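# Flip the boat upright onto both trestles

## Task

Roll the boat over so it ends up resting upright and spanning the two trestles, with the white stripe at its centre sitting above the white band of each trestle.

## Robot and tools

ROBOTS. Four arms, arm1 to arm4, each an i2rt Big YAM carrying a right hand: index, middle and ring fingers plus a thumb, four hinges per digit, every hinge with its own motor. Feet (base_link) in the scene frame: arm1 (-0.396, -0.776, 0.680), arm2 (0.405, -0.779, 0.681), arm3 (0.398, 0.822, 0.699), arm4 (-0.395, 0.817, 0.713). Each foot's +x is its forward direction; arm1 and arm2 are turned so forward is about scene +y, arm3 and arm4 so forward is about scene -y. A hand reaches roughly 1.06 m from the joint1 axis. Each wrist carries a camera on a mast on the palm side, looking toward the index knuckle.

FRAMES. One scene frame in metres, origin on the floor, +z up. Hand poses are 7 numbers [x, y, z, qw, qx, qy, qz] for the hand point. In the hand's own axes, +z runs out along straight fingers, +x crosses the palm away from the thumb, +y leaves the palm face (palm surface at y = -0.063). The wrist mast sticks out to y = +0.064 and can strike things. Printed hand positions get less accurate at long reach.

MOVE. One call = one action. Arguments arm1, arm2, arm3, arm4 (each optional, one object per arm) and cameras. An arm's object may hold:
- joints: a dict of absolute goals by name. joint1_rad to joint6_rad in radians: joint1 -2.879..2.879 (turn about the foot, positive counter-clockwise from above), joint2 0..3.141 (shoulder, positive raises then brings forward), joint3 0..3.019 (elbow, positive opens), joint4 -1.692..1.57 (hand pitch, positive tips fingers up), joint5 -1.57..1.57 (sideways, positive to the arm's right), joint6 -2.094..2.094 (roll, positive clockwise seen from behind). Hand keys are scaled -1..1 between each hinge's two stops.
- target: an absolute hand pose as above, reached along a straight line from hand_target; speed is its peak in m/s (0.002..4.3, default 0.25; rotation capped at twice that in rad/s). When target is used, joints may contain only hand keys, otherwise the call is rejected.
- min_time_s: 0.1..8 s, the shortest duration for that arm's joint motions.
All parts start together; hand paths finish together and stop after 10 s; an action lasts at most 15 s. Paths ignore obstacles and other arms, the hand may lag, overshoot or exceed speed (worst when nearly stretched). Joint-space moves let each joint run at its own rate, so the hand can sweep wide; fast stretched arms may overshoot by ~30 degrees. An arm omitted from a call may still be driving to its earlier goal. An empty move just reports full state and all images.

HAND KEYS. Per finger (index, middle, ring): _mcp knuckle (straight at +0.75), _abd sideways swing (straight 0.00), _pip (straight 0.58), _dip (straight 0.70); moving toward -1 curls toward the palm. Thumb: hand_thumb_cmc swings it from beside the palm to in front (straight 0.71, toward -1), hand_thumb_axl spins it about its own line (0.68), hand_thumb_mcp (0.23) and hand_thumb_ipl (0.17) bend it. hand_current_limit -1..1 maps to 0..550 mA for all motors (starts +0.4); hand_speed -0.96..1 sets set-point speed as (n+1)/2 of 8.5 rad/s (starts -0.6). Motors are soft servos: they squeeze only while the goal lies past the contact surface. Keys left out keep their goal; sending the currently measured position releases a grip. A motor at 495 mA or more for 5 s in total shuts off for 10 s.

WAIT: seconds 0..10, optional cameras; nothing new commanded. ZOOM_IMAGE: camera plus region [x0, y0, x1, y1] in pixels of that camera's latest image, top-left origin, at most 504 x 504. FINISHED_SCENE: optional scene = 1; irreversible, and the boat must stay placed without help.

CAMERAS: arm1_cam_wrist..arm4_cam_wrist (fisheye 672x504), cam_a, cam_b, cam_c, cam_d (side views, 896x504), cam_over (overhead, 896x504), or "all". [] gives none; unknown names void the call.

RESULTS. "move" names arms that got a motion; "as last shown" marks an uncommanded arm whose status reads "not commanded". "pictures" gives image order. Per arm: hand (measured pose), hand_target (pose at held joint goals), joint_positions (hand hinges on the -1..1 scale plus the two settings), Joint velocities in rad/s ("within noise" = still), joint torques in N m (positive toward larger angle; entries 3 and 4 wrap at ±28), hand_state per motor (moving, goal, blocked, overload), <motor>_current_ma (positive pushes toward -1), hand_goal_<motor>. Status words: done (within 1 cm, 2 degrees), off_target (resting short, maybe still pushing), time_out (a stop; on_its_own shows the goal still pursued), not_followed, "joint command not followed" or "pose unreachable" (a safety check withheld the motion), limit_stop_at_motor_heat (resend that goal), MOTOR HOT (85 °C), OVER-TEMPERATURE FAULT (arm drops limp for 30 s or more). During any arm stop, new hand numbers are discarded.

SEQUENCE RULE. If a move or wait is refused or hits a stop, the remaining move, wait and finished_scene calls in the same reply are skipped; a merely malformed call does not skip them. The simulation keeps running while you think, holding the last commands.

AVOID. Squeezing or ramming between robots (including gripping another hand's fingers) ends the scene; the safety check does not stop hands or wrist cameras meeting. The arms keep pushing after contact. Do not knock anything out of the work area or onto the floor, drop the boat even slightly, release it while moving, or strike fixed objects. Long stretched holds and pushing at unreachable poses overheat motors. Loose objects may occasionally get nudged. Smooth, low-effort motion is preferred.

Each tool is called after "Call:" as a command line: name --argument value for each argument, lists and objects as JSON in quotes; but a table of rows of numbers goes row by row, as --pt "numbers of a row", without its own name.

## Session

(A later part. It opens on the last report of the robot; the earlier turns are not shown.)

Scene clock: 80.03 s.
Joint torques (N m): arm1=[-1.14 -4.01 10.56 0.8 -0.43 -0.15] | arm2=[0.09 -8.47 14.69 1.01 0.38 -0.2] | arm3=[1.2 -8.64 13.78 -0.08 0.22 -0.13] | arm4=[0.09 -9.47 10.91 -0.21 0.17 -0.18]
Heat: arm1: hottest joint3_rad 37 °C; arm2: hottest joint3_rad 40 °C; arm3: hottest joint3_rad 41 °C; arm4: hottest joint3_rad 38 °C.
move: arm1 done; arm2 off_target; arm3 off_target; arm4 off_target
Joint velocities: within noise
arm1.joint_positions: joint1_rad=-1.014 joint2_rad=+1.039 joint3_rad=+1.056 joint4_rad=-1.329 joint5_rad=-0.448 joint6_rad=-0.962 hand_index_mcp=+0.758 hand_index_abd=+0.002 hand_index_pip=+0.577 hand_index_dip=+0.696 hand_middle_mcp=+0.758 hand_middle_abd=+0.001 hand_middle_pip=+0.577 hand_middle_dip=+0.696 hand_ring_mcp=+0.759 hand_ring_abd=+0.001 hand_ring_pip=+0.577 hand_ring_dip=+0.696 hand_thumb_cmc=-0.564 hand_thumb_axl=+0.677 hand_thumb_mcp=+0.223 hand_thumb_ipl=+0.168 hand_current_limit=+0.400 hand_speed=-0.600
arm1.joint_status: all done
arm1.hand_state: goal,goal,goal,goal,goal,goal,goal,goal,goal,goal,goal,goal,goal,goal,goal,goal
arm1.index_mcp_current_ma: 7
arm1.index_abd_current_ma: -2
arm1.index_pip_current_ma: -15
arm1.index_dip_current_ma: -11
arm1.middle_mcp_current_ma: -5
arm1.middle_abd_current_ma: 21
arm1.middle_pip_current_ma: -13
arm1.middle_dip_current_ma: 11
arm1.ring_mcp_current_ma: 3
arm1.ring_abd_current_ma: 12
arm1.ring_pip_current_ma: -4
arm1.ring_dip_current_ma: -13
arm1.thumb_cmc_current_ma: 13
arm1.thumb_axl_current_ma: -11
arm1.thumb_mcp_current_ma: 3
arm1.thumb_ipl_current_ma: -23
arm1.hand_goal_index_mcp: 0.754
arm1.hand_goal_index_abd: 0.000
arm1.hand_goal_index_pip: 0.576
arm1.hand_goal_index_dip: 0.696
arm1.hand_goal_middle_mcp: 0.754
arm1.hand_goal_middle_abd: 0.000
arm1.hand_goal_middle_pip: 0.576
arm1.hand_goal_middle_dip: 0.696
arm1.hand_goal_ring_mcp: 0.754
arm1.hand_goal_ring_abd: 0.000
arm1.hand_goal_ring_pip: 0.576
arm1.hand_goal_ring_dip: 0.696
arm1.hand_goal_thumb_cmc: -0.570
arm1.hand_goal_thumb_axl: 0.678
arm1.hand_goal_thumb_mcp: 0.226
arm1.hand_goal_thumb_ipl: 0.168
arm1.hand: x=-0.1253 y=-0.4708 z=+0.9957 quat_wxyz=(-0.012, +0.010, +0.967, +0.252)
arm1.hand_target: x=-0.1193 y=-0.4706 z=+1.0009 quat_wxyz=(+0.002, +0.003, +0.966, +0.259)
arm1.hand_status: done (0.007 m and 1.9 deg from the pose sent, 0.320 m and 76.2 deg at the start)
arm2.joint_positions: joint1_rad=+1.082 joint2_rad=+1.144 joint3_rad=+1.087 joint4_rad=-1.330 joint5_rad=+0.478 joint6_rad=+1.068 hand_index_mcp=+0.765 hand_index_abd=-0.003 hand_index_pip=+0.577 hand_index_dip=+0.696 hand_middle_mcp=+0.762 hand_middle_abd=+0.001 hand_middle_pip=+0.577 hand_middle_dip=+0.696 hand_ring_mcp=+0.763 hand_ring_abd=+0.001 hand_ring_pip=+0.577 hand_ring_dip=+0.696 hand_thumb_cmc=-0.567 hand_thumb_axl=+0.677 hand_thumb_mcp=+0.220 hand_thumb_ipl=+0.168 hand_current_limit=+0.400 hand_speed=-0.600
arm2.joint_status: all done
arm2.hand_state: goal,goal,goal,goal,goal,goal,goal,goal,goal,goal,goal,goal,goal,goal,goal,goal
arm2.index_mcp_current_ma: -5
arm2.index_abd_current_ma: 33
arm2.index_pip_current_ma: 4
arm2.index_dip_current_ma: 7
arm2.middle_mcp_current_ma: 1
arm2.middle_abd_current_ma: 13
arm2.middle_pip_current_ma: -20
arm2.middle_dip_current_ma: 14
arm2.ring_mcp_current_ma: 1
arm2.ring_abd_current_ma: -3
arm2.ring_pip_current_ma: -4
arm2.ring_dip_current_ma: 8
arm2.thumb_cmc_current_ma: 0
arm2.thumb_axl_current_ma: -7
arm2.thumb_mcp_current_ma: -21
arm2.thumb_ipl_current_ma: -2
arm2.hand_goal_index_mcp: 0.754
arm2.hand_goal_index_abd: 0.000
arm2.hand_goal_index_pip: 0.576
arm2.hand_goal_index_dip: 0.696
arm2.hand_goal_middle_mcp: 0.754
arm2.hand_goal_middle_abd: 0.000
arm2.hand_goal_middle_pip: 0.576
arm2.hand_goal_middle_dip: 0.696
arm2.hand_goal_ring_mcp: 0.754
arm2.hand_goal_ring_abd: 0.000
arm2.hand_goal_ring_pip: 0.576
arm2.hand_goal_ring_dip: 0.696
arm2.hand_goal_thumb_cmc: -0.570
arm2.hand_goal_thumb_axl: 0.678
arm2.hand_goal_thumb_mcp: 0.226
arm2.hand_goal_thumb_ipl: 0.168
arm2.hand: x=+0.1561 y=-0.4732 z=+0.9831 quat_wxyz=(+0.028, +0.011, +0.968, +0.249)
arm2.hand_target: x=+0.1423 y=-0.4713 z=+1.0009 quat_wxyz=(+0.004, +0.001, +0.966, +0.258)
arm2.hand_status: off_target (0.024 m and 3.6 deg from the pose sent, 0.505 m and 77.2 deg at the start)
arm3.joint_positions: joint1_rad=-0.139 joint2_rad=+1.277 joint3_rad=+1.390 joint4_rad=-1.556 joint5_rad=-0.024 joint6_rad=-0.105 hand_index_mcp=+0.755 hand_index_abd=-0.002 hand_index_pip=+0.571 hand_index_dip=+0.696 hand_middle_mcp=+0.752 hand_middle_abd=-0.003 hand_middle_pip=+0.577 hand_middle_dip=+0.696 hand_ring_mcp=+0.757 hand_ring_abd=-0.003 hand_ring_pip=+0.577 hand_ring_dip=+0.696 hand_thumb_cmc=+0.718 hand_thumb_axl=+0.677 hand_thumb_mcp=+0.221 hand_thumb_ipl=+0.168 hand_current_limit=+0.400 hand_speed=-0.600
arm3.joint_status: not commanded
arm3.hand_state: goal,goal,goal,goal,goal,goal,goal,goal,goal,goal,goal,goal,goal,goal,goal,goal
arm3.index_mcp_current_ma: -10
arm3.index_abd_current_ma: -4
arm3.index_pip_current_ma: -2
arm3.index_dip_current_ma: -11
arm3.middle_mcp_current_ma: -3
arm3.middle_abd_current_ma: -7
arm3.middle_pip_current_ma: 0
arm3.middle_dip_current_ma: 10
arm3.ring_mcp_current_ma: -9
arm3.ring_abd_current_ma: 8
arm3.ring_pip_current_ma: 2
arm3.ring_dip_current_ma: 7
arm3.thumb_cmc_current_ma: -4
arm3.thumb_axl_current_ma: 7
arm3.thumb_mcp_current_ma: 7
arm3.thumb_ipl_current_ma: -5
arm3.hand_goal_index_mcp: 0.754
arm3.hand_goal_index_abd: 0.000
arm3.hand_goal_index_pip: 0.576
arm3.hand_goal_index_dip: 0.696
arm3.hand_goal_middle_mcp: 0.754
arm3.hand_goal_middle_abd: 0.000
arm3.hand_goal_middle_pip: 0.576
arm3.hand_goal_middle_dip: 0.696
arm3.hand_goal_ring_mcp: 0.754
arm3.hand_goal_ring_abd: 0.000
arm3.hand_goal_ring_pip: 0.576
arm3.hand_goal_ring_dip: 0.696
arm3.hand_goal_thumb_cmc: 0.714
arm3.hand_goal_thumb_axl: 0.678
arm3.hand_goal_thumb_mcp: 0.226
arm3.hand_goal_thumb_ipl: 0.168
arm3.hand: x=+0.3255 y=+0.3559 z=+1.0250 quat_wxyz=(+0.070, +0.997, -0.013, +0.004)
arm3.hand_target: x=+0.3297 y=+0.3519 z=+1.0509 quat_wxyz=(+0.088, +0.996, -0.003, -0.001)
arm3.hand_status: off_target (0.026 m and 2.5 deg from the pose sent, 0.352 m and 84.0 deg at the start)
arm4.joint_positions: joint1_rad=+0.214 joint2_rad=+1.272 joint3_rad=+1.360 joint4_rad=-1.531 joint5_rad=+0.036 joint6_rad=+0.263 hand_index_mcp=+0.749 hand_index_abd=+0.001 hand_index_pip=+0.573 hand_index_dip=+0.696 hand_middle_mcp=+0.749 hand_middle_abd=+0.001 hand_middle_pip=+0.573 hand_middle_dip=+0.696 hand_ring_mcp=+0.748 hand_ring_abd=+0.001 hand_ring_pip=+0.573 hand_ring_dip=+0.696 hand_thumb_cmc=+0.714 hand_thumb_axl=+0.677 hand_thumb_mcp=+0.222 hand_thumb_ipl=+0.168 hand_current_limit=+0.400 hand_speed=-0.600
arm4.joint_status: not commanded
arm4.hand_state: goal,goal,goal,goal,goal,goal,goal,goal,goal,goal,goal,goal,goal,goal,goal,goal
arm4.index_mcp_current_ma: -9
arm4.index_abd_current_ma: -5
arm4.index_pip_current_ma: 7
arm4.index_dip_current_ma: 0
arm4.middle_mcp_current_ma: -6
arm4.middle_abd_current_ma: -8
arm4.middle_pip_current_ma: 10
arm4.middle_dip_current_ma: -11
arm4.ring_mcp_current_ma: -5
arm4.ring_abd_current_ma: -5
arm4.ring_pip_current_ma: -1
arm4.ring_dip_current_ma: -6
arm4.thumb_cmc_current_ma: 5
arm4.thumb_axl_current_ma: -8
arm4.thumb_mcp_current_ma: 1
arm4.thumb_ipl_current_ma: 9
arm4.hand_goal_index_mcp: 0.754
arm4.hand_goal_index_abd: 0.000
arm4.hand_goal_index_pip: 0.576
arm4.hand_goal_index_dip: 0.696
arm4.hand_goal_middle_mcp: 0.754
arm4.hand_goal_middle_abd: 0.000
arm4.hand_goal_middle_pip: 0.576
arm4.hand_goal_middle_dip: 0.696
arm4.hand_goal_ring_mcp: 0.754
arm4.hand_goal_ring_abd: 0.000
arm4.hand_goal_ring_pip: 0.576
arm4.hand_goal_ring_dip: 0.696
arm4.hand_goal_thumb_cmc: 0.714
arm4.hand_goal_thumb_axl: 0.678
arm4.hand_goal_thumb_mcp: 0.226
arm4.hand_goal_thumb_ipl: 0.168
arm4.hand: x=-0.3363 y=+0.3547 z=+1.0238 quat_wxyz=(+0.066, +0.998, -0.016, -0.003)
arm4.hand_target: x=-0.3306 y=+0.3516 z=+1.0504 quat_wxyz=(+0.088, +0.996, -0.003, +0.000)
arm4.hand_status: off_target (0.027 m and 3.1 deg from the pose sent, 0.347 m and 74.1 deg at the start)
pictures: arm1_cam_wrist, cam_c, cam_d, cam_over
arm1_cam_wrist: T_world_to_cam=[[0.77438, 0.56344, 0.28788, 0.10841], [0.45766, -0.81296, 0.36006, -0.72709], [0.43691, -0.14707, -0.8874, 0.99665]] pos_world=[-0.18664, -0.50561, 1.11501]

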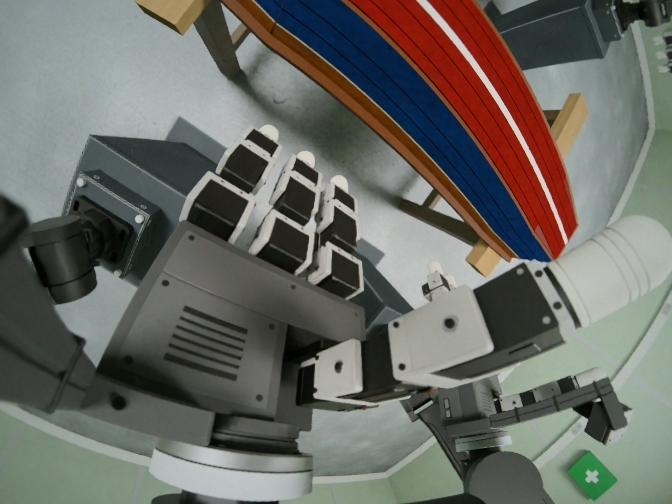

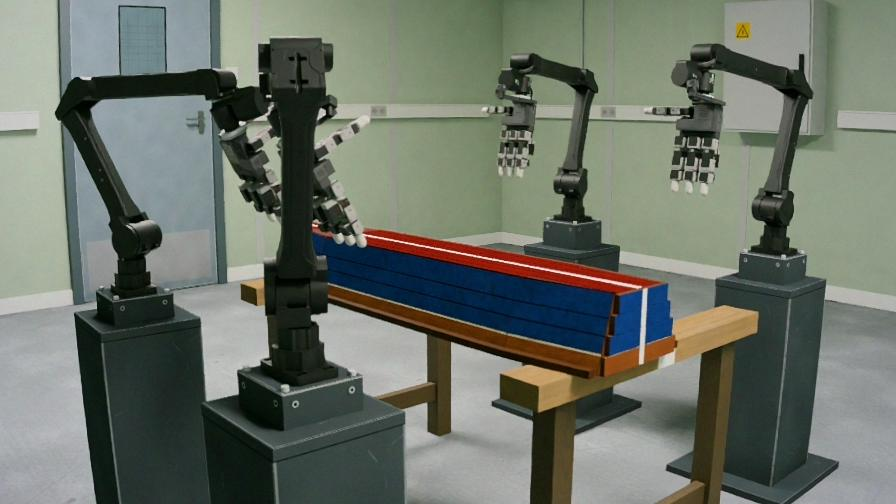

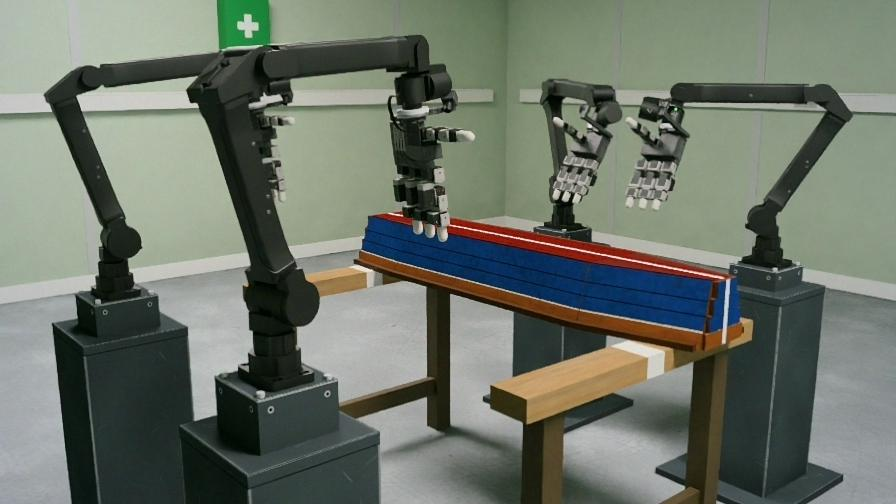

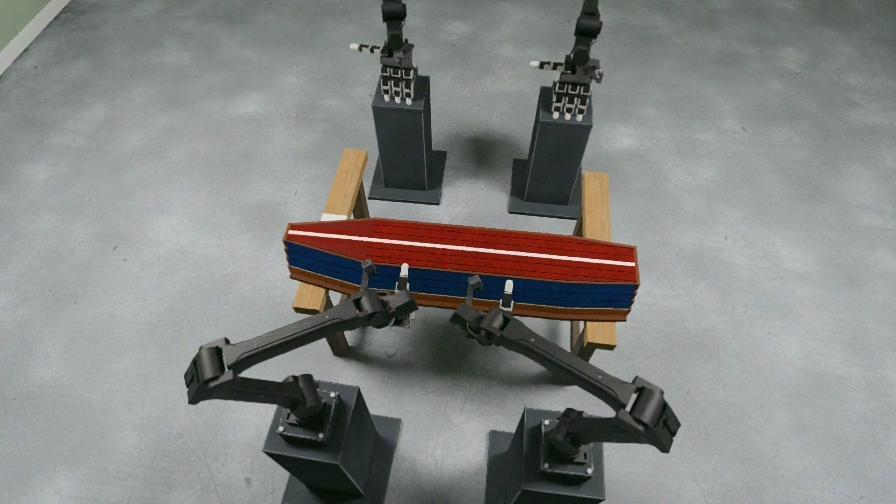

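Call:
move --arm1 '{"target": [-0.12, -0.48, 0.80, 0, 0, 0.9659, 0.2588], "speed": 0.25}' --arm2 '{"target": [0.14, -0.48, 0.80, 0, 0, 0.9659, 0.2588], "speed": 0.25}' --cameras '["cam_over", "cam_c", "arm1_cam_wrist", "arm2_cam_wrist"]'

Call:
move --arm1 '{"target": [-0.12, -0.44, 0.67, 0, 0, 0.8192, 0.5736], "speed": 0.2}' --arm2 '{"target": [0.14, -0.44, 0.67, 0, 0, 0.8192, 0.5736], "speed": 0.2}' --cameras '["cam_over", "cam_c", "arm1_cam_wrist", "arm2_cam_wrist"]'

Scene clock: 83.40 s.
Joint torques (N m): arm1=[-1.14 -4.72 8.77 0.8 -0.64 -0.15] | arm2=[-0.38 -9.11 10.02 1.13 0.49 0] | arm3=[0.85 -8.59 13.75 -0.31 0.18 -0.11] | arm4=[0.26 -9.58 10.92 -0.12 0.24 -0.24]
Heat: arm1: hottest joint3_rad 38 °C; arm2: hottest joint3_rad 40 °C; arm3: hottest joint3_rad 41 °C; arm4: hottest joint3_rad 38 °C.
move: arm1 done; arm2 done
Joint velocities: within noise
arm1.joint_positions: joint1_rad=-1.043 joint2_rad=+1.200 joint3_rad=+0.618 joint4_rad=-0.749 joint5_rad=-0.452 joint6_rad=-0.999 hand_index_mcp=+0.758 hand_index_abd=+0.002 hand_index_pip=+0.577 hand_index_dip=+0.696 hand_middle_mcp=+0.758 hand_middle_abd=+0.001 hand_middle_pip=+0.577 hand_middle_dip=+0.696 hand_ring_mcp=+0.759 hand_ring_abd=+0.001 hand_ring_pip=+0.577 hand_ring_dip=+0.696 hand_thumb_cmc=-0.564 hand_thumb_axl=+0.677 hand_thumb_mcp=+0.223 hand_thumb_ipl=+0.168 hand_current_limit=+0.400 hand_speed=-0.600
arm1.joint_status: not commanded
arm1.hand_state: goal,goal,goal,goal,goal,goal,goal,goal,goal,goal,goal,goal,goal,goal,goal,goal
arm1.index_mcp_current_ma: -7
arm1.index_abd_current_ma: 6
arm1.index_pip_current_ma: 12
arm1.index_dip_current_ma: -12
arm1.middle_mcp_current_ma: -1
arm1.middle_abd_current_ma: 19
arm1.middle_pip_current_ma: 1
arm1.middle_dip_current_ma: -8
arm1.ring_mcp_current_ma: 11
arm1.ring_abd_current_ma: 4
arm1.ring_pip_current_ma: 3
arm1.ring_dip_current_ma: -10
arm1.thumb_cmc_current_ma: 17
arm1.thumb_axl_current_ma: 17
arm1.thumb_mcp_current_ma: -7
arm1.thumb_ipl_current_ma: -7
arm1.hand_goal_index_mcp: 0.754
arm1.hand_goal_index_abd: 0.000
arm1.hand_goal_index_pip: 0.576
arm1.hand_goal_index_dip: 0.696
arm1.hand_goal_middle_mcp: 0.754
arm1.hand_goal_middle_abd: 0.000
arm1.hand_goal_middle_pip: 0.576
arm1.hand_goal_middle_dip: 0.696
arm1.hand_goal_ring_mcp: 0.754
arm1.hand_goal_ring_abd: 0.000
arm1.hand_goal_ring_pip: 0.576
arm1.hand_goal_ring_dip: 0.696
arm1.hand_goal_thumb_cmc: -0.570
arm1.hand_goal_thumb_axl: 0.678
arm1.hand_goal_thumb_mcp: 0.226
arm1.hand_goal_thumb_ipl: 0.168
arm1.hand: x=-0.1258 y=-0.4813 z=+0.7947 quat_wxyz=(-0.013, +0.008, +0.968, +0.250)
arm1.hand_target: x=-0.1200 y=-0.4801 z=+0.7999 quat_wxyz=(+0.000, +0.000, +0.966, +0.258)
arm1.hand_status: done (0.008 m and 2.0 deg from the pose sent, 0.196 m and 1.9 deg at the start)
arm2.joint_positions: joint1_rad=+1.099 joint2_rad=+1.304 joint3_rad=+0.698 joint4_rad=-0.744 joint5_rad=+0.476 joint6_rad=+1.066 hand_index_mcp=+0.765 hand_index_abd=-0.002 hand_index_pip=+0.577 hand_index_dip=+0.696 hand_middle_mcp=+0.762 hand_middle_abd=+0.000 hand_middle_pip=+0.577 hand_middle_dip=+0.696 hand_ring_mcp=+0.763 hand_ring_abd=+0.001 hand_ring_pip=+0.577 hand_ring_dip=+0.696 hand_thumb_cmc=-0.560 hand_thumb_axl=+0.677 hand_thumb_mcp=+0.220 hand_thumb_ipl=+0.168 hand_current_limit=+0.400 hand_speed=-0.600
arm2.joint_status: not commanded
arm2.hand_state: goal,goal,goal,goal,goal,goal,goal,goal,goal,goal,goal,goal,goal,goal,goal,goal
arm2.index_mcp_current_ma: 3
arm2.index_abd_current_ma: 18
arm2.index_pip_current_ma: 15
arm2.index_dip_current_ma: 2
arm2.middle_mcp_current_ma: 37
arm2.middle_abd_current_ma: 11
arm2.middle_pip_current_ma: 3
arm2.middle_dip_current_ma: 10
arm2.ring_mcp_current_ma: -15
arm2.ring_abd_current_ma: 7
arm2.ring_pip_current_ma: 14
arm2.ring_dip_current_ma: 18
arm2.thumb_cmc_current_ma: -16
arm2.thumb_axl_current_ma: 0
arm2.thumb_mcp_current_ma: -1
arm2.thumb_ipl_current_ma: 24
arm2.hand_goal_index_mcp: 0.754
arm2.hand_goal_index_abd: 0.000
arm2.hand_goal_index_pip: 0.576
arm2.hand_goal_index_dip: 0.696
arm2.hand_goal_middle_mcp: 0.754
arm2.hand_goal_middle_abd: 0.000
arm2.hand_goal_middle_pip: 0.576
arm2.hand_goal_middle_dip: 0.696
arm2.hand_goal_ring_mcp: 0.754
arm2.hand_goal_ring_abd: 0.000
arm2.hand_goal_ring_pip: 0.576
arm2.hand_goal_ring_dip: 0.696
arm2.hand_goal_thumb_cmc: -0.570
arm2.hand_goal_thumb_axl: 0.678
arm2.hand_goal_thumb_mcp: 0.226
arm2.hand_goal_thumb_ipl: 0.168
arm2.hand: x=+0.1493 y=-0.4778 z=+0.7997 quat_wxyz=(+0.010, +0.006, +0.966, +0.257)
arm2.hand_target: x=+0.1398 y=-0.4802 z=+0.7998 quat_wxyz=(+0.000, -0.001, +0.966, +0.258)
arm2.hand_status: done (0.010 m and 1.3 deg from the pose sent, 0.184 m and 3.6 deg at the start)
arm3, arm4: as last shown
arm3.index_pip_current_ma: -6
arm3.index_dip_current_ma: -10
arm3.middle_mcp_current_ma: 2
arm3.middle_abd_current_ma: -6
arm3.middle_pip_current_ma: -3
arm3.middle_dip_current_ma: 6
arm3.ring_mcp_current_ma: -8
arm3.ring_abd_current_ma: 7
arm3.ring_pip_current_ma: -2
arm3.ring_dip_current_ma: 5
arm3.thumb_cmc_current_ma: 0
arm3.thumb_axl_current_ma: 1
arm3.thumb_mcp_current_ma: 6
arm3.thumb_ipl_current_ma: -3
arm4.index_mcp_current_ma: -5
arm4.index_abd_current_ma: -3
arm4.index_pip_current_ma: 0
arm4.index_dip_current_ma: -2
arm4.middle_mcp_current_ma: -5
arm4.middle_pip_current_ma: 8
arm4.middle_dip_current_ma: -5
arm4.ring_mcp_current_ma: -8
arm4.ring_abd_current_ma: -9
arm4.ring_pip_current_ma: -10
arm4.ring_dip_current_ma: -2
arm4.thumb_cmc_current_ma: 4
arm4.thumb_axl_current_ma: -12
arm4.thumb_mcp_current_ma: 0
pictures: arm1_cam_wrist, arm2_cam_wrist, cam_c, cam_over
arm1_cam_wrist: T_world_to_cam=[[0.77253, 0.56784, 0.28416, 0.1774], [0.46126, -0.80941, 0.36345, -0.66352], [0.43639, -0.14971, -0.88722, 0.81544]] pos_world=[-0.18684, -0.51571, 0.91421]
arm2_cam_wrist: T_world_to_cam=[[0.82358, 0.48433, 0.2952, -0.09452], [0.39414, -0.86294, 0.3162, -0.76854], [0.40789, -0.14406, -0.9016, 0.71287]] pos_world=[0.08998, -0.51473, 0.91363]

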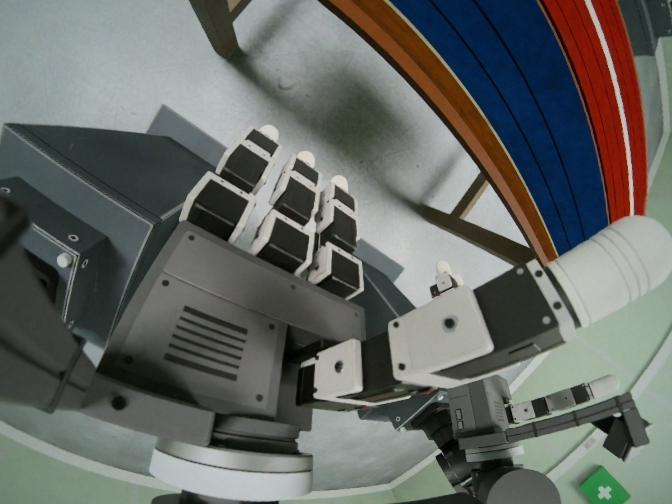

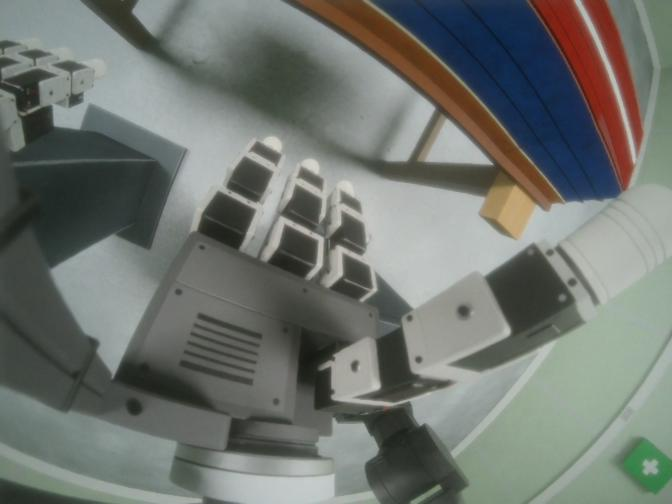

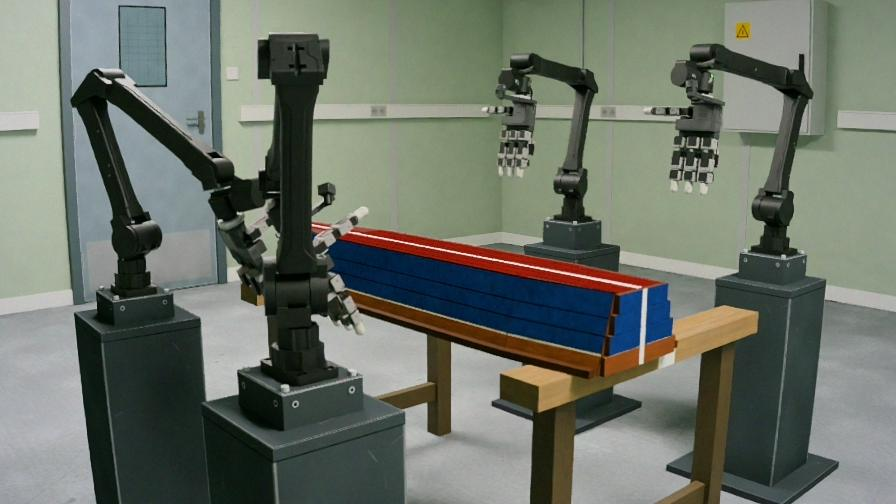

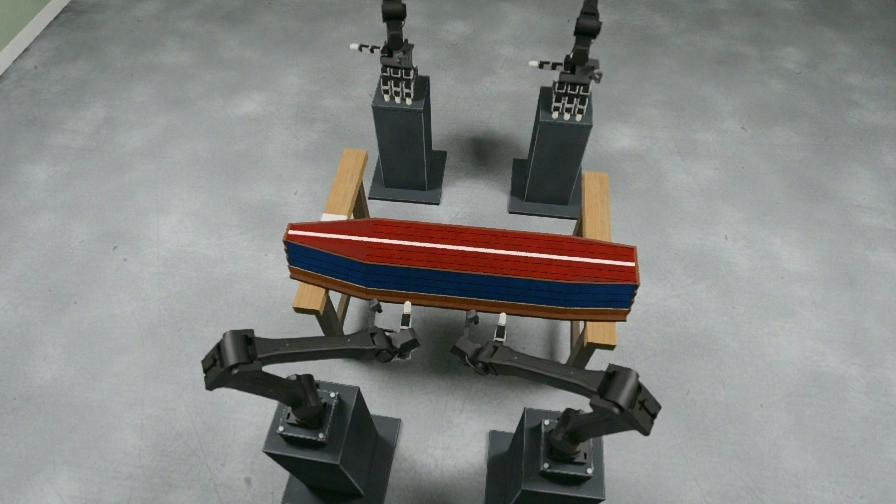

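Scene clock: 86.33 s.
Joint torques (N m): arm1=[0.15 -8.64 0.02 1.8 -0.32 0.19] | arm2=[-2.67 -11.99 1.48 2.22 0.67 -0.23] | arm3=[0.5 -8.76 13.96 -0.29 0.24 -0.13] | arm4=[0.21 -9.05 10.93 -0.21 0.23 -0.2]
Heat: arm1: hottest joint3_rad 37 °C; arm2: hottest joint3_rad 40 °C; arm3: hottest joint3_rad 42 °C; arm4: hottest joint3_rad 39 °C.
move: arm1 done; arm2 done
Joint velocities: within noise
arm1.joint_positions: joint1_rad=-1.035 joint2_rad=+2.221 joint3_rad=+0.458 joint4_rad=+1.108 joint5_rad=-0.962 joint6_rad=-0.553 hand_index_mcp=+0.765 hand_index_abd=-0.005 hand_index_pip=+0.577 hand_index_dip=+0.696 hand_middle_mcp=+0.766 hand_middle_abd=-0.001 hand_middle_pip=+0.577 hand_middle_dip=+0.696 hand_ring_mcp=+0.767 hand_ring_abd=-0.002 hand_ring_pip=+0.577 hand_ring_dip=+0.696 hand_thumb_cmc=-0.565 hand_thumb_axl=+0.677 hand_thumb_mcp=+0.224 hand_thumb_ipl=+0.168 hand_current_limit=+0.400 hand_speed=-0.600
arm1.joint_status: not commanded
arm1.hand_state: goal,goal,goal,goal,goal,goal,goal,goal,goal,goal,goal,goal,goal,goal,goal,goal
arm1.index_mcp_current_ma: 26
arm1.index_abd_current_ma: 3
arm1.index_pip_current_ma: -8
arm1.index_dip_current_ma: 5
arm1.middle_mcp_current_ma: 18
arm1.middle_abd_current_ma: 3
arm1.middle_pip_current_ma: 11
arm1.middle_dip_current_ma: 11
arm1.ring_mcp_current_ma: 35
arm1.ring_abd_current_ma: -7
arm1.ring_pip_current_ma: -1
arm1.ring_dip_current_ma: -3
arm1.thumb_cmc_current_ma: 15
arm1.thumb_axl_current_ma: -2
arm1.thumb_mcp_current_ma: -12
arm1.thumb_ipl_current_ma: 1
arm1.hand_goal_index_mcp: 0.754
arm1.hand_goal_index_abd: 0.000
arm1.hand_goal_index_pip: 0.576
arm1.hand_goal_index_dip: 0.696
arm1.hand_goal_middle_mcp: 0.754
arm1.hand_goal_middle_abd: 0.000
arm1.hand_goal_middle_pip: 0.576
arm1.hand_goal_middle_dip: 0.696
arm1.hand_goal_ring_mcp: 0.754
arm1.hand_goal_ring_abd: 0.000
arm1.hand_goal_ring_pip: 0.576
arm1.hand_goal_ring_dip: 0.696
arm1.hand_goal_thumb_cmc: -0.570
arm1.hand_goal_thumb_axl: 0.678
arm1.hand_goal_thumb_mcp: 0.226
arm1.hand_goal_thumb_ipl: 0.168
arm1.hand: x=-0.1188 y=-0.4426 z=+0.6692 quat_wxyz=(-0.003, +0.002, +0.822, +0.570)
arm1.hand_target: x=-0.1191 y=-0.4393 z=+0.6697 quat_wxyz=(-0.001, +0.001, +0.819, +0.574)
arm1.hand_status: done (0.003 m and 0.7 deg from the pose sent, 0.132 m and 41.1 deg at the start)
arm2.joint_positions: joint1_rad=+1.104 joint2_rad=+2.196 joint3_rad=+0.538 joint4_rad=+0.982 joint5_rad=+0.993 joint6_rad=+0.601 hand_index_mcp=+0.776 hand_index_abd=+0.002 hand_index_pip=+0.577 hand_index_dip=+0.696 hand_middle_mcp=+0.771 hand_middle_abd=+0.000 hand_middle_pip=+0.577 hand_middle_dip=+0.696 hand_ring_mcp=+0.773 hand_ring_abd=+0.001 hand_ring_pip=+0.577 hand_ring_dip=+0.696 hand_thumb_cmc=-0.560 hand_thumb_axl=+0.677 hand_thumb_mcp=+0.220 hand_thumb_ipl=+0.168 hand_current_limit=+0.400 hand_speed=-0.600
arm2.joint_status: not commanded
arm2.hand_state: blocked,goal,goal,goal,goal,goal,goal,goal,goal,goal,goal,goal,goal,goal,goal,goal
arm2.index_mcp_current_ma: -7
arm2.index_abd_current_ma: 11
arm2.index_pip_current_ma: 9
arm2.index_dip_current_ma: 18
arm2.middle_mcp_current_ma: 18
arm2.middle_abd_current_ma: 0
arm2.middle_pip_current_ma: -12
arm2.middle_dip_current_ma: 26
arm2.ring_mcp_current_ma: -5
arm2.ring_abd_current_ma: 0
arm2.ring_pip_current_ma: 2
arm2.ring_dip_current_ma: 9
arm2.thumb_cmc_current_ma: 9
arm2.thumb_axl_current_ma: -1
arm2.thumb_mcp_current_ma: 1
arm2.thumb_ipl_current_ma: 4
arm2.hand_goal_index_mcp: 0.754
arm2.hand_goal_index_abd: 0.000
arm2.hand_goal_index_pip: 0.576
arm2.hand_goal_index_dip: 0.696
arm2.hand_goal_middle_mcp: 0.754
arm2.hand_goal_middle_abd: 0.000
arm2.hand_goal_middle_pip: 0.576
arm2.hand_goal_middle_dip: 0.696
arm2.hand_goal_ring_mcp: 0.754
arm2.hand_goal_ring_abd: 0.000
arm2.hand_goal_ring_pip: 0.576
arm2.hand_goal_ring_dip: 0.696
arm2.hand_goal_thumb_cmc: -0.570
arm2.hand_goal_thumb_axl: 0.678
arm2.hand_goal_thumb_mcp: 0.226
arm2.hand_goal_thumb_ipl: 0.168
arm2.hand: x=+0.1355 y=-0.4443 z=+0.6746 quat_wxyz=(-0.010, +0.000, +0.819, +0.573)
arm2.hand_target: x=+0.1392 y=-0.4393 z=+0.6701 quat_wxyz=(-0.001, -0.001, +0.819, +0.574)
arm2.hand_status: done (0.008 m and 1.2 deg from the pose sent, 0.135 m and 40.2 deg at the start)
arm3, arm4: as last shown
arm3.index_mcp_current_ma: -9
arm3.index_pip_current_ma: -5
arm3.index_dip_current_ma: -6
arm3.middle_mcp_current_ma: 0
arm3.middle_abd_current_ma: -8
arm3.middle_pip_current_ma: -2
arm3.middle_dip_current_ma: 11
arm3.ring_mcp_current_ma: -11
arm3.ring_pip_current_ma: -7
arm3.ring_dip_current_ma: 8
arm3.thumb_cmc_current_ma: -1
arm3.thumb_axl_current_ma: 7
arm3.thumb_mcp_current_ma: 10
arm4.index_mcp_current_ma: -4
arm4.index_abd_current_ma: -8
arm4.index_pip_current_ma: 4
arm4.index_dip_current_ma: -3
arm4.middle_abd_current_ma: -9
arm4.middle_pip_current_ma: 7
arm4.middle_dip_current_ma: -10
arm4.ring_mcp_current_ma: -7
arm4.ring_abd_current_ma: -7
arm4.ring_pip_current_ma: -7
arm4.ring_dip_current_ma: 0
arm4.thumb_cmc_current_ma: 3
arm4.thumb_axl_current_ma: -6
arm4.thumb_mcp_current_ma: -2
arm4.thumb_ipl_current_ma: 7
pictures: arm1_cam_wrist, arm2_cam_wrist, cam_c, cam_over
arm1_cam_wrist: T_world_to_cam=[[0.76368, 0.23675, 0.60061, -0.17367], [0.45504, -0.85734, -0.24064, -0.20743], [0.45796, 0.45708, -0.76247, 0.89449]] pos_world=[-0.18263, -0.54557, 0.73641]
arm2_cam_wrist: T_world_to_cam=[[0.82669, 0.20775, 0.5229, -0.33938], [0.41761, -0.84937, -0.32277, -0.26076], [0.37708, 0.4852, -0.78892, 0.81822]] pos_world=[0.08093, -0.54797, 0.73881]

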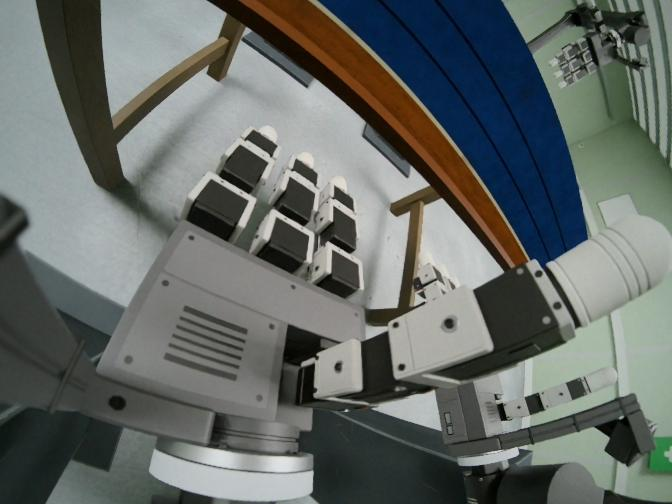

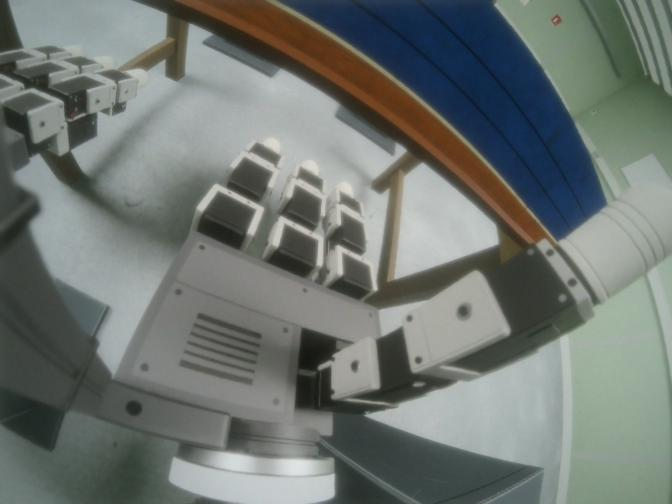

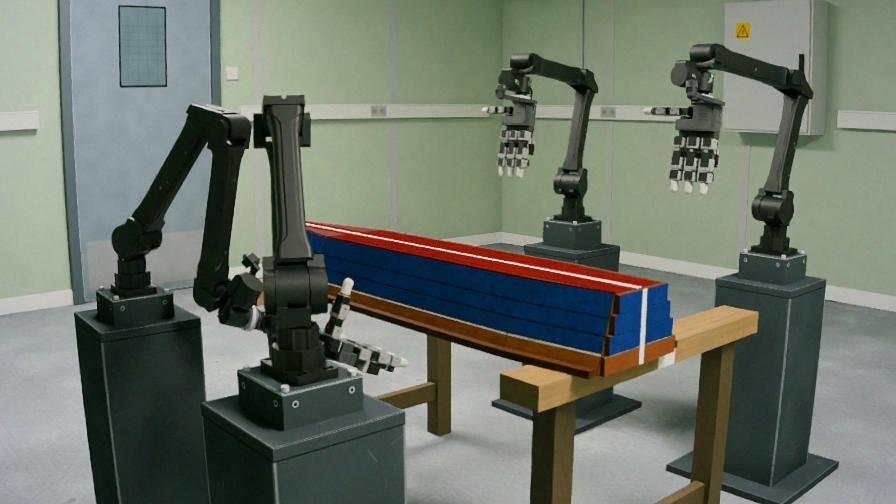

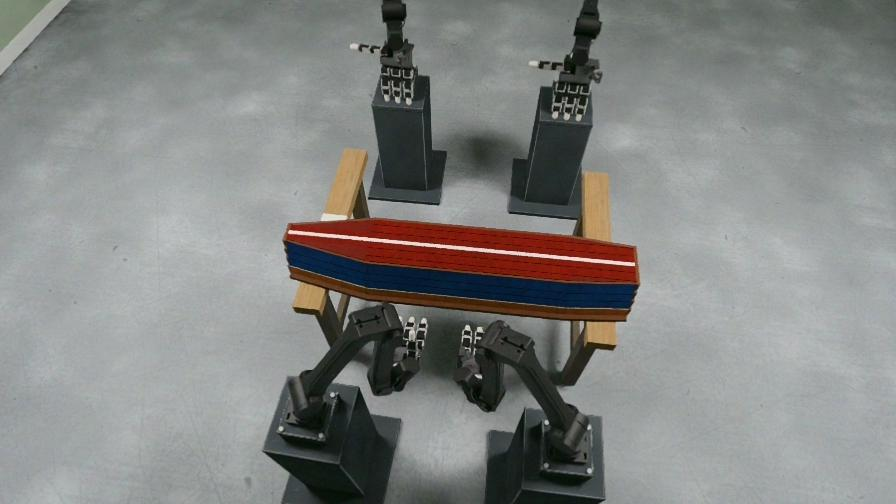

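Call:
move --arm1 '{"target": [-0.12, -0.36, 0.63, 0, 0, 0.7071, 0.7071], "speed": 0.2}' --arm2 '{"target": [0.14, -0.355, 0.63, 0, 0, 0.7071, 0.7071], "speed": 0.2}'

Call:
move --arm1 '{"target": [-0.12, -0.27, 0.635, 0, 0, 0.7071, 0.7071], "speed": 0.15}' --arm2 '{"target": [0.14, -0.262, 0.635, 0, 0, 0.7071, 0.7071], "speed": 0.15}' --cameras '["cam_over", "cam_c", "arm1_cam_wrist", "arm2_cam_wrist"]'

Scene clock: 89.30 s.
Joint torques (N m): arm1=[-0.09 -11.22 -0.24 2.07 -0.06 0.19] | arm2=[-1.96 -15.44 0.61 2.67 -0.11 -0.24] | arm3=[1.26 -8.59 13.79 -0.24 0.19 -0.14] | arm4=[0.21 -9.17 11.02 -0.12 0.25 -0.2]
Heat: arm1: hottest joint3_rad 37 °C; arm2: hottest joint3_rad 40 °C; arm3: hottest joint3_rad 42 °C; arm4: hottest joint3_rad 39 °C.
move: arm1 off_target; arm2 off_target
Joint velocities: within noise
arm1.joint_positions: joint1_rad=-0.840 joint2_rad=+2.548 joint3_rad=+0.737 joint4_rad=+1.530 joint5_rad=-0.923 joint6_rad=-0.233 hand_index_mcp=+0.766 hand_index_abd=-0.005 hand_index_pip=+0.577 hand_index_dip=+0.696 hand_middle_mcp=+0.767 hand_middle_abd=-0.005 hand_middle_pip=+0.577 hand_middle_dip=+0.696 hand_ring_mcp=+0.768 hand_ring_abd=-0.005 hand_ring_pip=+0.577 hand_ring_dip=+0.696 hand_thumb_cmc=-0.565 hand_thumb_axl=+0.677 hand_thumb_mcp=+0.224 hand_thumb_ipl=+0.168 hand_current_limit=+0.400 hand_speed=-0.600
arm1.joint_status: not commanded
arm1.hand_state: goal,goal,goal,goal,goal,goal,goal,goal,goal,goal,goal,goal,goal,goal,goal,goal
arm1.index_mcp_current_ma: 11
arm1.index_abd_current_ma: 3
arm1.index_pip_current_ma: -11
arm1.index_dip_current_ma: -13
arm1.middle_mcp_current_ma: 27
arm1.middle_abd_current_ma: -10
arm1.middle_pip_current_ma: 15
arm1.middle_dip_current_ma: 33
arm1.ring_mcp_current_ma: 44
arm1.ring_abd_current_ma: 4
arm1.ring_pip_current_ma: -2
arm1.ring_dip_current_ma: -7
arm1.thumb_cmc_current_ma: 10
arm1.thumb_axl_current_ma: 14
arm1.thumb_mcp_current_ma: 3
arm1.thumb_ipl_current_ma: -12
arm1.hand_goal_index_mcp: 0.754
arm1.hand_goal_index_abd: 0.000
arm1.hand_goal_index_pip: 0.576
arm1.hand_goal_index_dip: 0.696
arm1.hand_goal_middle_mcp: 0.754
arm1.hand_goal_middle_abd: 0.000
arm1.hand_goal_middle_pip: 0.576
arm1.hand_goal_middle_dip: 0.696
arm1.hand_goal_ring_mcp: 0.754
arm1.hand_goal_ring_abd: 0.000
arm1.hand_goal_ring_pip: 0.576
arm1.hand_goal_ring_dip: 0.696
arm1.hand_goal_thumb_cmc: -0.570
arm1.hand_goal_thumb_axl: 0.678
arm1.hand_goal_thumb_mcp: 0.226
arm1.hand_goal_thumb_ipl: 0.168
arm1.hand: x=-0.1173 y=-0.3608 z=+0.6289 quat_wxyz=(-0.021, -0.032, +0.764, +0.644)
arm1.hand_target: x=-0.1193 y=-0.3597 z=+0.6304 quat_wxyz=(-0.020, -0.033, +0.759, +0.650)
arm1.hand_status: off_target (0.003 m and 10.6 deg from the pose sent, 0.091 m and 20.5 deg at the start; a joint's target at an end of its range on 35 of 50 steps)
arm2.joint_positions: joint1_rad=+0.884 joint2_rad=+2.571 joint3_rad=+0.836 joint4_rad=+1.557 joint5_rad=+0.921 joint6_rad=+0.169 hand_index_mcp=+0.779 hand_index_abd=+0.002 hand_index_pip=+0.577 hand_index_dip=+0.696 hand_middle_mcp=+0.773 hand_middle_abd=+0.001 hand_middle_pip=+0.577 hand_middle_dip=+0.696 hand_ring_mcp=+0.776 hand_ring_abd=+0.001 hand_ring_pip=+0.577 hand_ring_dip=+0.696 hand_thumb_cmc=-0.560 hand_thumb_axl=+0.677 hand_thumb_mcp=+0.220 hand_thumb_ipl=+0.168 hand_current_limit=+0.400 hand_speed=-0.600
arm2.joint_status: not commanded
arm2.hand_state: blocked,goal,goal,goal,goal,goal,goal,goal,blocked,goal,goal,goal,goal,goal,goal,goal
arm2.index_mcp_current_ma: 18
arm2.index_abd_current_ma: 2
arm2.index_pip_current_ma: 9
arm2.index_dip_current_ma: 1
arm2.middle_mcp_current_ma: 0
arm2.middle_abd_current_ma: 6
arm2.middle_pip_current_ma: -4
arm2.middle_dip_current_ma: 21
arm2.ring_mcp_current_ma: 1
arm2.ring_abd_current_ma: -6
arm2.ring_pip_current_ma: 3
arm2.ring_dip_current_ma: 14
arm2.thumb_cmc_current_ma: -6
arm2.thumb_axl_current_ma: -4
arm2.thumb_mcp_current_ma: 5
arm2.thumb_ipl_current_ma: 8
arm2.hand_goal_index_mcp: 0.754
arm2.hand_goal_index_abd: 0.000
arm2.hand_goal_index_pip: 0.576
arm2.hand_goal_index_dip: 0.696
arm2.hand_goal_middle_mcp: 0.754
arm2.hand_goal_middle_abd: 0.000
arm2.hand_goal_middle_pip: 0.576
arm2.hand_goal_middle_dip: 0.696
arm2.hand_goal_ring_mcp: 0.754
arm2.hand_goal_ring_abd: 0.000
arm2.hand_goal_ring_pip: 0.576
arm2.hand_goal_ring_dip: 0.696
arm2.hand_goal_thumb_cmc: -0.570
arm2.hand_goal_thumb_axl: 0.678
arm2.hand_goal_thumb_mcp: 0.226
arm2.hand_goal_thumb_ipl: 0.168
arm2.hand: x=+0.1334 y=-0.3557 z=+0.6364 quat_wxyz=(+0.000, +0.025, +0.744, +0.668)
arm2.hand_target: x=+0.1394 y=-0.3546 z=+0.6303 quat_wxyz=(+0.009, +0.020, +0.744, +0.668)
arm2.hand_status: off_target (0.009 m and 6.8 deg from the pose sent, 0.100 m and 20.1 deg at the start; a joint's target at an end of its range on 30 of 50 steps)
arm3, arm4: as last shown
arm3.index_mcp_current_ma: -7
arm3.index_abd_current_ma: -8
arm3.index_pip_current_ma: -4
arm3.middle_abd_current_ma: -5
arm3.middle_dip_current_ma: 4
arm3.ring_mcp_current_ma: -8
arm3.ring_abd_current_ma: 9
arm3.ring_pip_current_ma: -4
arm3.ring_dip_current_ma: 5
arm3.thumb_cmc_current_ma: -2
arm3.thumb_axl_current_ma: 8
arm3.thumb_mcp_current_ma: 11
arm3.thumb_ipl_current_ma: -6
arm4.index_mcp_current_ma: -7
arm4.index_abd_current_ma: -4
arm4.index_pip_current_ma: 2
arm4.index_dip_current_ma: -2
arm4.middle_mcp_current_ma: -3
arm4.middle_abd_current_ma: -8
arm4.middle_pip_current_ma: 8
arm4.middle_dip_current_ma: -9
arm4.ring_mcp_current_ma: -9
arm4.ring_abd_current_ma: -12
arm4.ring_pip_current_ma: -9
arm4.ring_dip_current_ma: -4
arm4.thumb_axl_current_ma: -7
arm4.thumb_mcp_current_ma: -3
arm4.thumb_ipl_current_ma: 9
pictures: none

Scene clock: 90.77 s.
Joint torques (N m): arm1=[-0.44 -12.75 1.52 2.24 0.06 0.19] | arm2=[-1.44 -16.97 3.02 2.86 -0.25 -0.23] | arm3=[-0.38 -9.35 13.57 -0.14 0.2 -0.11] | arm4=[-0.15 -9.41 10.88 -0.14 0.23 -0.22]
Heat: arm1: hottest joint3_rad 37 °C; arm2: hottest joint3_rad 39 °C; arm3: hottest joint3_rad 43 °C; arm4: hottest joint3_rad 39 °C.
move: arm1 off_target; arm2 done
Joint velocities: within noise
arm1.joint_positions: joint1_rad=-0.645 joint2_rad=+2.572 joint3_rad=+0.908 joint4_rad=+1.529 joint5_rad=-0.696 joint6_rad=-0.092 hand_index_mcp=+0.767 hand_index_abd=-0.005 hand_index_pip=+0.577 hand_index_dip=+0.696 hand_middle_mcp=+0.768 hand_middle_abd=-0.005 hand_middle_pip=+0.577 hand_middle_dip=+0.696 hand_ring_mcp=+0.769 hand_ring_abd=-0.005 hand_ring_pip=+0.577 hand_ring_dip=+0.696 hand_thumb_cmc=-0.565 hand_thumb_axl=+0.677 hand_thumb_mcp=+0.224 hand_thumb_ipl=+0.168 hand_current_limit=+0.400 hand_speed=-0.600
arm1.joint_status: not commanded
arm1.hand_state: goal,goal,goal,goal,goal,goal,goal,goal,goal,goal,goal,goal,goal,goal,goal,goal
arm1.index_mcp_current_ma: 29
arm1.index_abd_current_ma: -11
arm1.index_pip_current_ma: 2
arm1.index_dip_current_ma: -12
arm1.middle_mcp_current_ma: 30
arm1.middle_abd_current_ma: 3
arm1.middle_pip_current_ma: 3
arm1.middle_dip_current_ma: 9
arm1.ring_mcp_current_ma: 39
arm1.ring_abd_current_ma: -15
arm1.ring_pip_current_ma: -4
arm1.ring_dip_current_ma: 8
arm1.thumb_cmc_current_ma: 19
arm1.thumb_axl_current_ma: 7
arm1.thumb_mcp_current_ma: -8
arm1.thumb_ipl_current_ma: 2
arm1.hand_goal_index_mcp: 0.754
arm1.hand_goal_index_abd: 0.000
arm1.hand_goal_index_pip: 0.576
arm1.hand_goal_index_dip: 0.696
arm1.hand_goal_middle_mcp: 0.754
arm1.hand_goal_middle_abd: 0.000
arm1.hand_goal_middle_pip: 0.576
arm1.hand_goal_middle_dip: 0.696
arm1.hand_goal_ring_mcp: 0.754
arm1.hand_goal_ring_abd: 0.000
arm1.hand_goal_ring_pip: 0.576
arm1.hand_goal_ring_dip: 0.696
arm1.hand_goal_thumb_cmc: -0.570
arm1.hand_goal_thumb_axl: 0.678
arm1.hand_goal_thumb_mcp: 0.226
arm1.hand_goal_thumb_ipl: 0.168
arm1.hand: x=-0.1200 y=-0.2692 z=+0.6332 quat_wxyz=(-0.007, -0.013, +0.743, +0.669)
arm1.hand_target: x=-0.1198 y=-0.2696 z=+0.6349 quat_wxyz=(-0.006, -0.012, +0.736, +0.676)
arm1.hand_status: off_target (0.002 m and 6.3 deg from the pose sent, 0.091 m and 10.6 deg at the start; a joint's target at an end of its range on 44 of 44 steps)
arm2.joint_positions: joint1_rad=+0.696 joint2_rad=+2.611 joint3_rad=+1.022 joint4_rad=+1.557 joint5_rad=+0.709 joint6_rad=+0.034 hand_index_mcp=+0.780 hand_index_abd=+0.002 hand_index_pip=+0.577 hand_index_dip=+0.696 hand_middle_mcp=+0.774 hand_middle_abd=+0.001 hand_middle_pip=+0.577 hand_middle_dip=+0.696 hand_ring_mcp=+0.777 hand_ring_abd=+0.001 hand_ring_pip=+0.577 hand_ring_dip=+0.696 hand_thumb_cmc=-0.560 hand_thumb_axl=+0.677 hand_thumb_mcp=+0.220 hand_thumb_ipl=+0.168 hand_current_limit=+0.400 hand_speed=-0.600
arm2.joint_status: not commanded
arm2.hand_state: blocked,goal,goal,goal,goal,goal,goal,goal,blocked,goal,goal,goal,goal,goal,goal,goal
arm2.index_mcp_current_ma: 7
arm2.index_abd_current_ma: 19
arm2.index_pip_current_ma: -6
arm2.index_dip_current_ma: -7
arm2.middle_mcp_current_ma: 29
arm2.middle_abd_current_ma: 1
arm2.middle_pip_current_ma: -16
arm2.middle_dip_current_ma: 5
arm2.ring_mcp_current_ma: -10
arm2.ring_abd_current_ma: 3
arm2.ring_pip_current_ma: 7
arm2.ring_dip_current_ma: -5
arm2.thumb_cmc_current_ma: 14
arm2.thumb_axl_current_ma: 13
arm2.thumb_mcp_current_ma: -5
arm2.thumb_ipl_current_ma: -3
arm2.hand_goal_index_mcp: 0.754
arm2.hand_goal_index_abd: 0.000
arm2.hand_goal_index_pip: 0.576
arm2.hand_goal_index_dip: 0.696
arm2.hand_goal_middle_mcp: 0.754
arm2.hand_goal_middle_abd: 0.000
arm2.hand_goal_middle_pip: 0.576
arm2.hand_goal_middle_dip: 0.696
arm2.hand_goal_ring_mcp: 0.754
arm2.hand_goal_ring_abd: 0.000
arm2.hand_goal_ring_pip: 0.576
arm2.hand_goal_ring_dip: 0.696
arm2.hand_goal_thumb_cmc: -0.570
arm2.hand_goal_thumb_axl: 0.678
arm2.hand_goal_thumb_mcp: 0.226
arm2.hand_goal_thumb_ipl: 0.168
arm2.hand: x=+0.1368 y=-0.2613 z=+0.6429 quat_wxyz=(-0.007, +0.009, +0.716, +0.698)
arm2.hand_target: x=+0.1397 y=-0.2619 z=+0.6351 quat_wxyz=(+0.001, +0.002, +0.714, +0.700)
arm2.hand_status: done (0.009 m and 1.9 deg from the pose sent, 0.094 m and 6.8 deg at the start; a joint's target at an end of its range on 43 of 44 steps)
arm3, arm4: as last shown
arm3.index_mcp_current_ma: -8
arm3.index_abd_current_ma: -7
arm3.index_pip_current_ma: -2
arm3.index_dip_current_ma: -5
arm3.middle_mcp_current_ma: 1
arm3.middle_abd_current_ma: -9
arm3.middle_pip_current_ma: 1
arm3.middle_dip_current_ma: 9
arm3.ring_mcp_current_ma: -12
arm3.ring_abd_current_ma: 6
arm3.ring_pip_current_ma: 0
arm3.ring_dip_current_ma: 6
arm3.thumb_axl_current_ma: 12
arm3.thumb_mcp_current_ma: 5
arm3.thumb_ipl_current_ma: -4
arm4.index_mcp_current_ma: -11
arm4.index_abd_current_ma: -7
arm4.index_pip_current_ma: 1
arm4.index_dip_current_ma: -3
arm4.middle_mcp_current_ma: -4
arm4.middle_abd_current_ma: -9
arm4.middle_pip_current_ma: 11
arm4.middle_dip_current_ma: -11
arm4.ring_mcp_current_ma: -7
arm4.ring_abd_current_ma: -5
arm4.ring_pip_current_ma: -4
arm4.ring_dip_current_ma: -6
arm4.thumb_cmc_current_ma: 0
arm4.thumb_axl_current_ma: -8
arm4.thumb_mcp_current_ma: 1
arm4.thumb_ipl_current_ma: 6
pictures: arm1_cam_wrist, arm2_cam_wrist, cam_c, cam_over
arm1_cam_wrist: T_world_to_cam=[[0.75183, 0.10009, 0.65172, -0.2628], [0.48278, -0.75677, -0.44072, 0.09016], [0.44909, 0.64598, -0.61728, 0.7463]] pos_world=[-0.1811, -0.38755, 0.67168]
arm2_cam_wrist: T_world_to_cam=[[0.83198, 0.01405, 0.55463, -0.43355], [0.39895, -0.70986, -0.58046, 0.08859], [0.38556, 0.7042, -0.59619, 0.6362]] pos_world=[0.08007, -0.37903, 0.67119]

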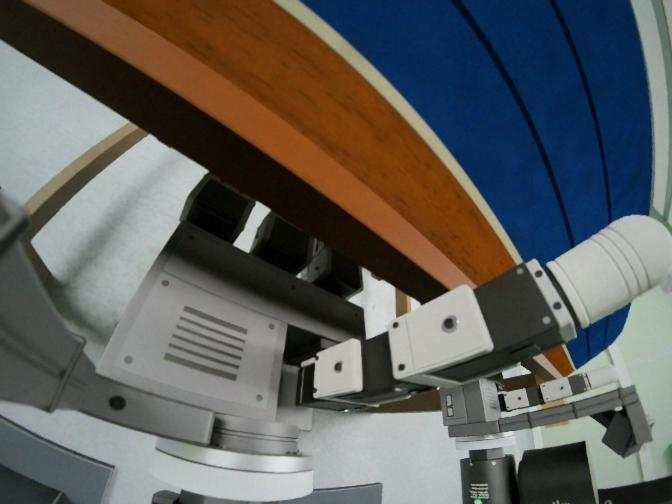

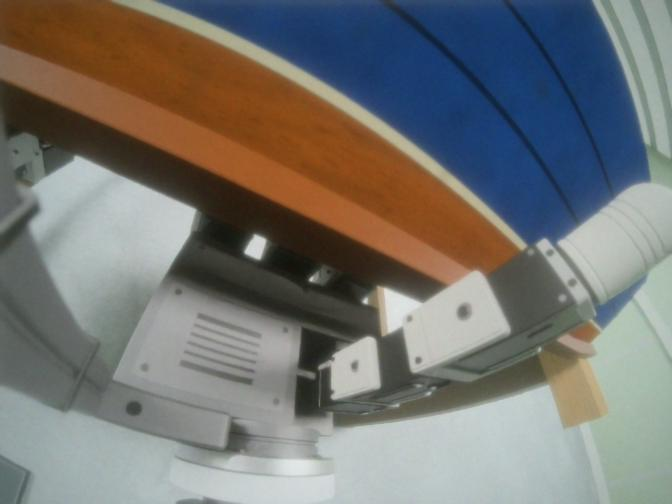

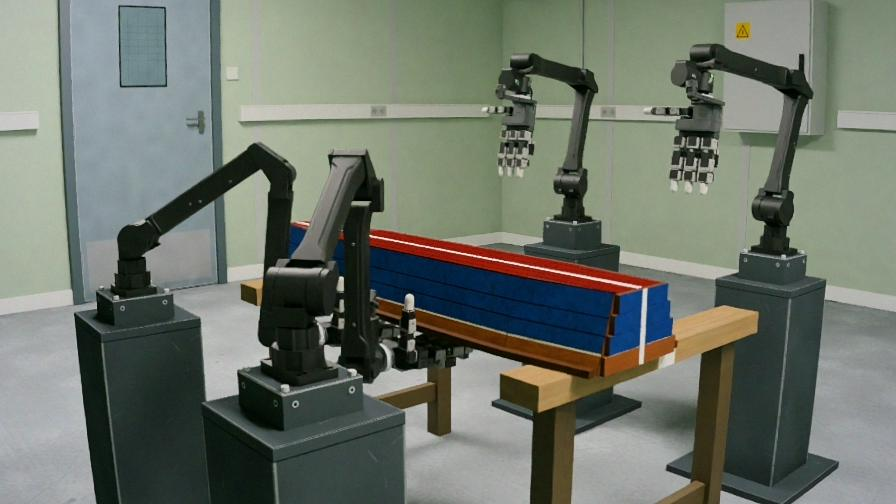

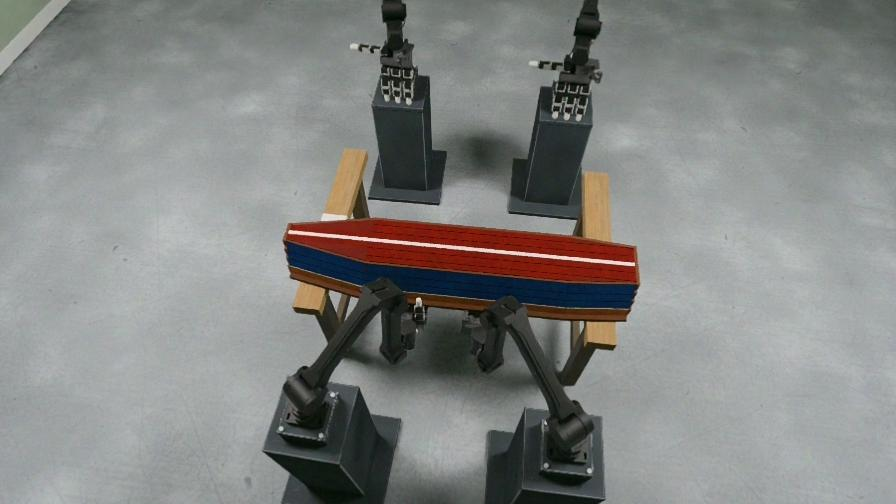

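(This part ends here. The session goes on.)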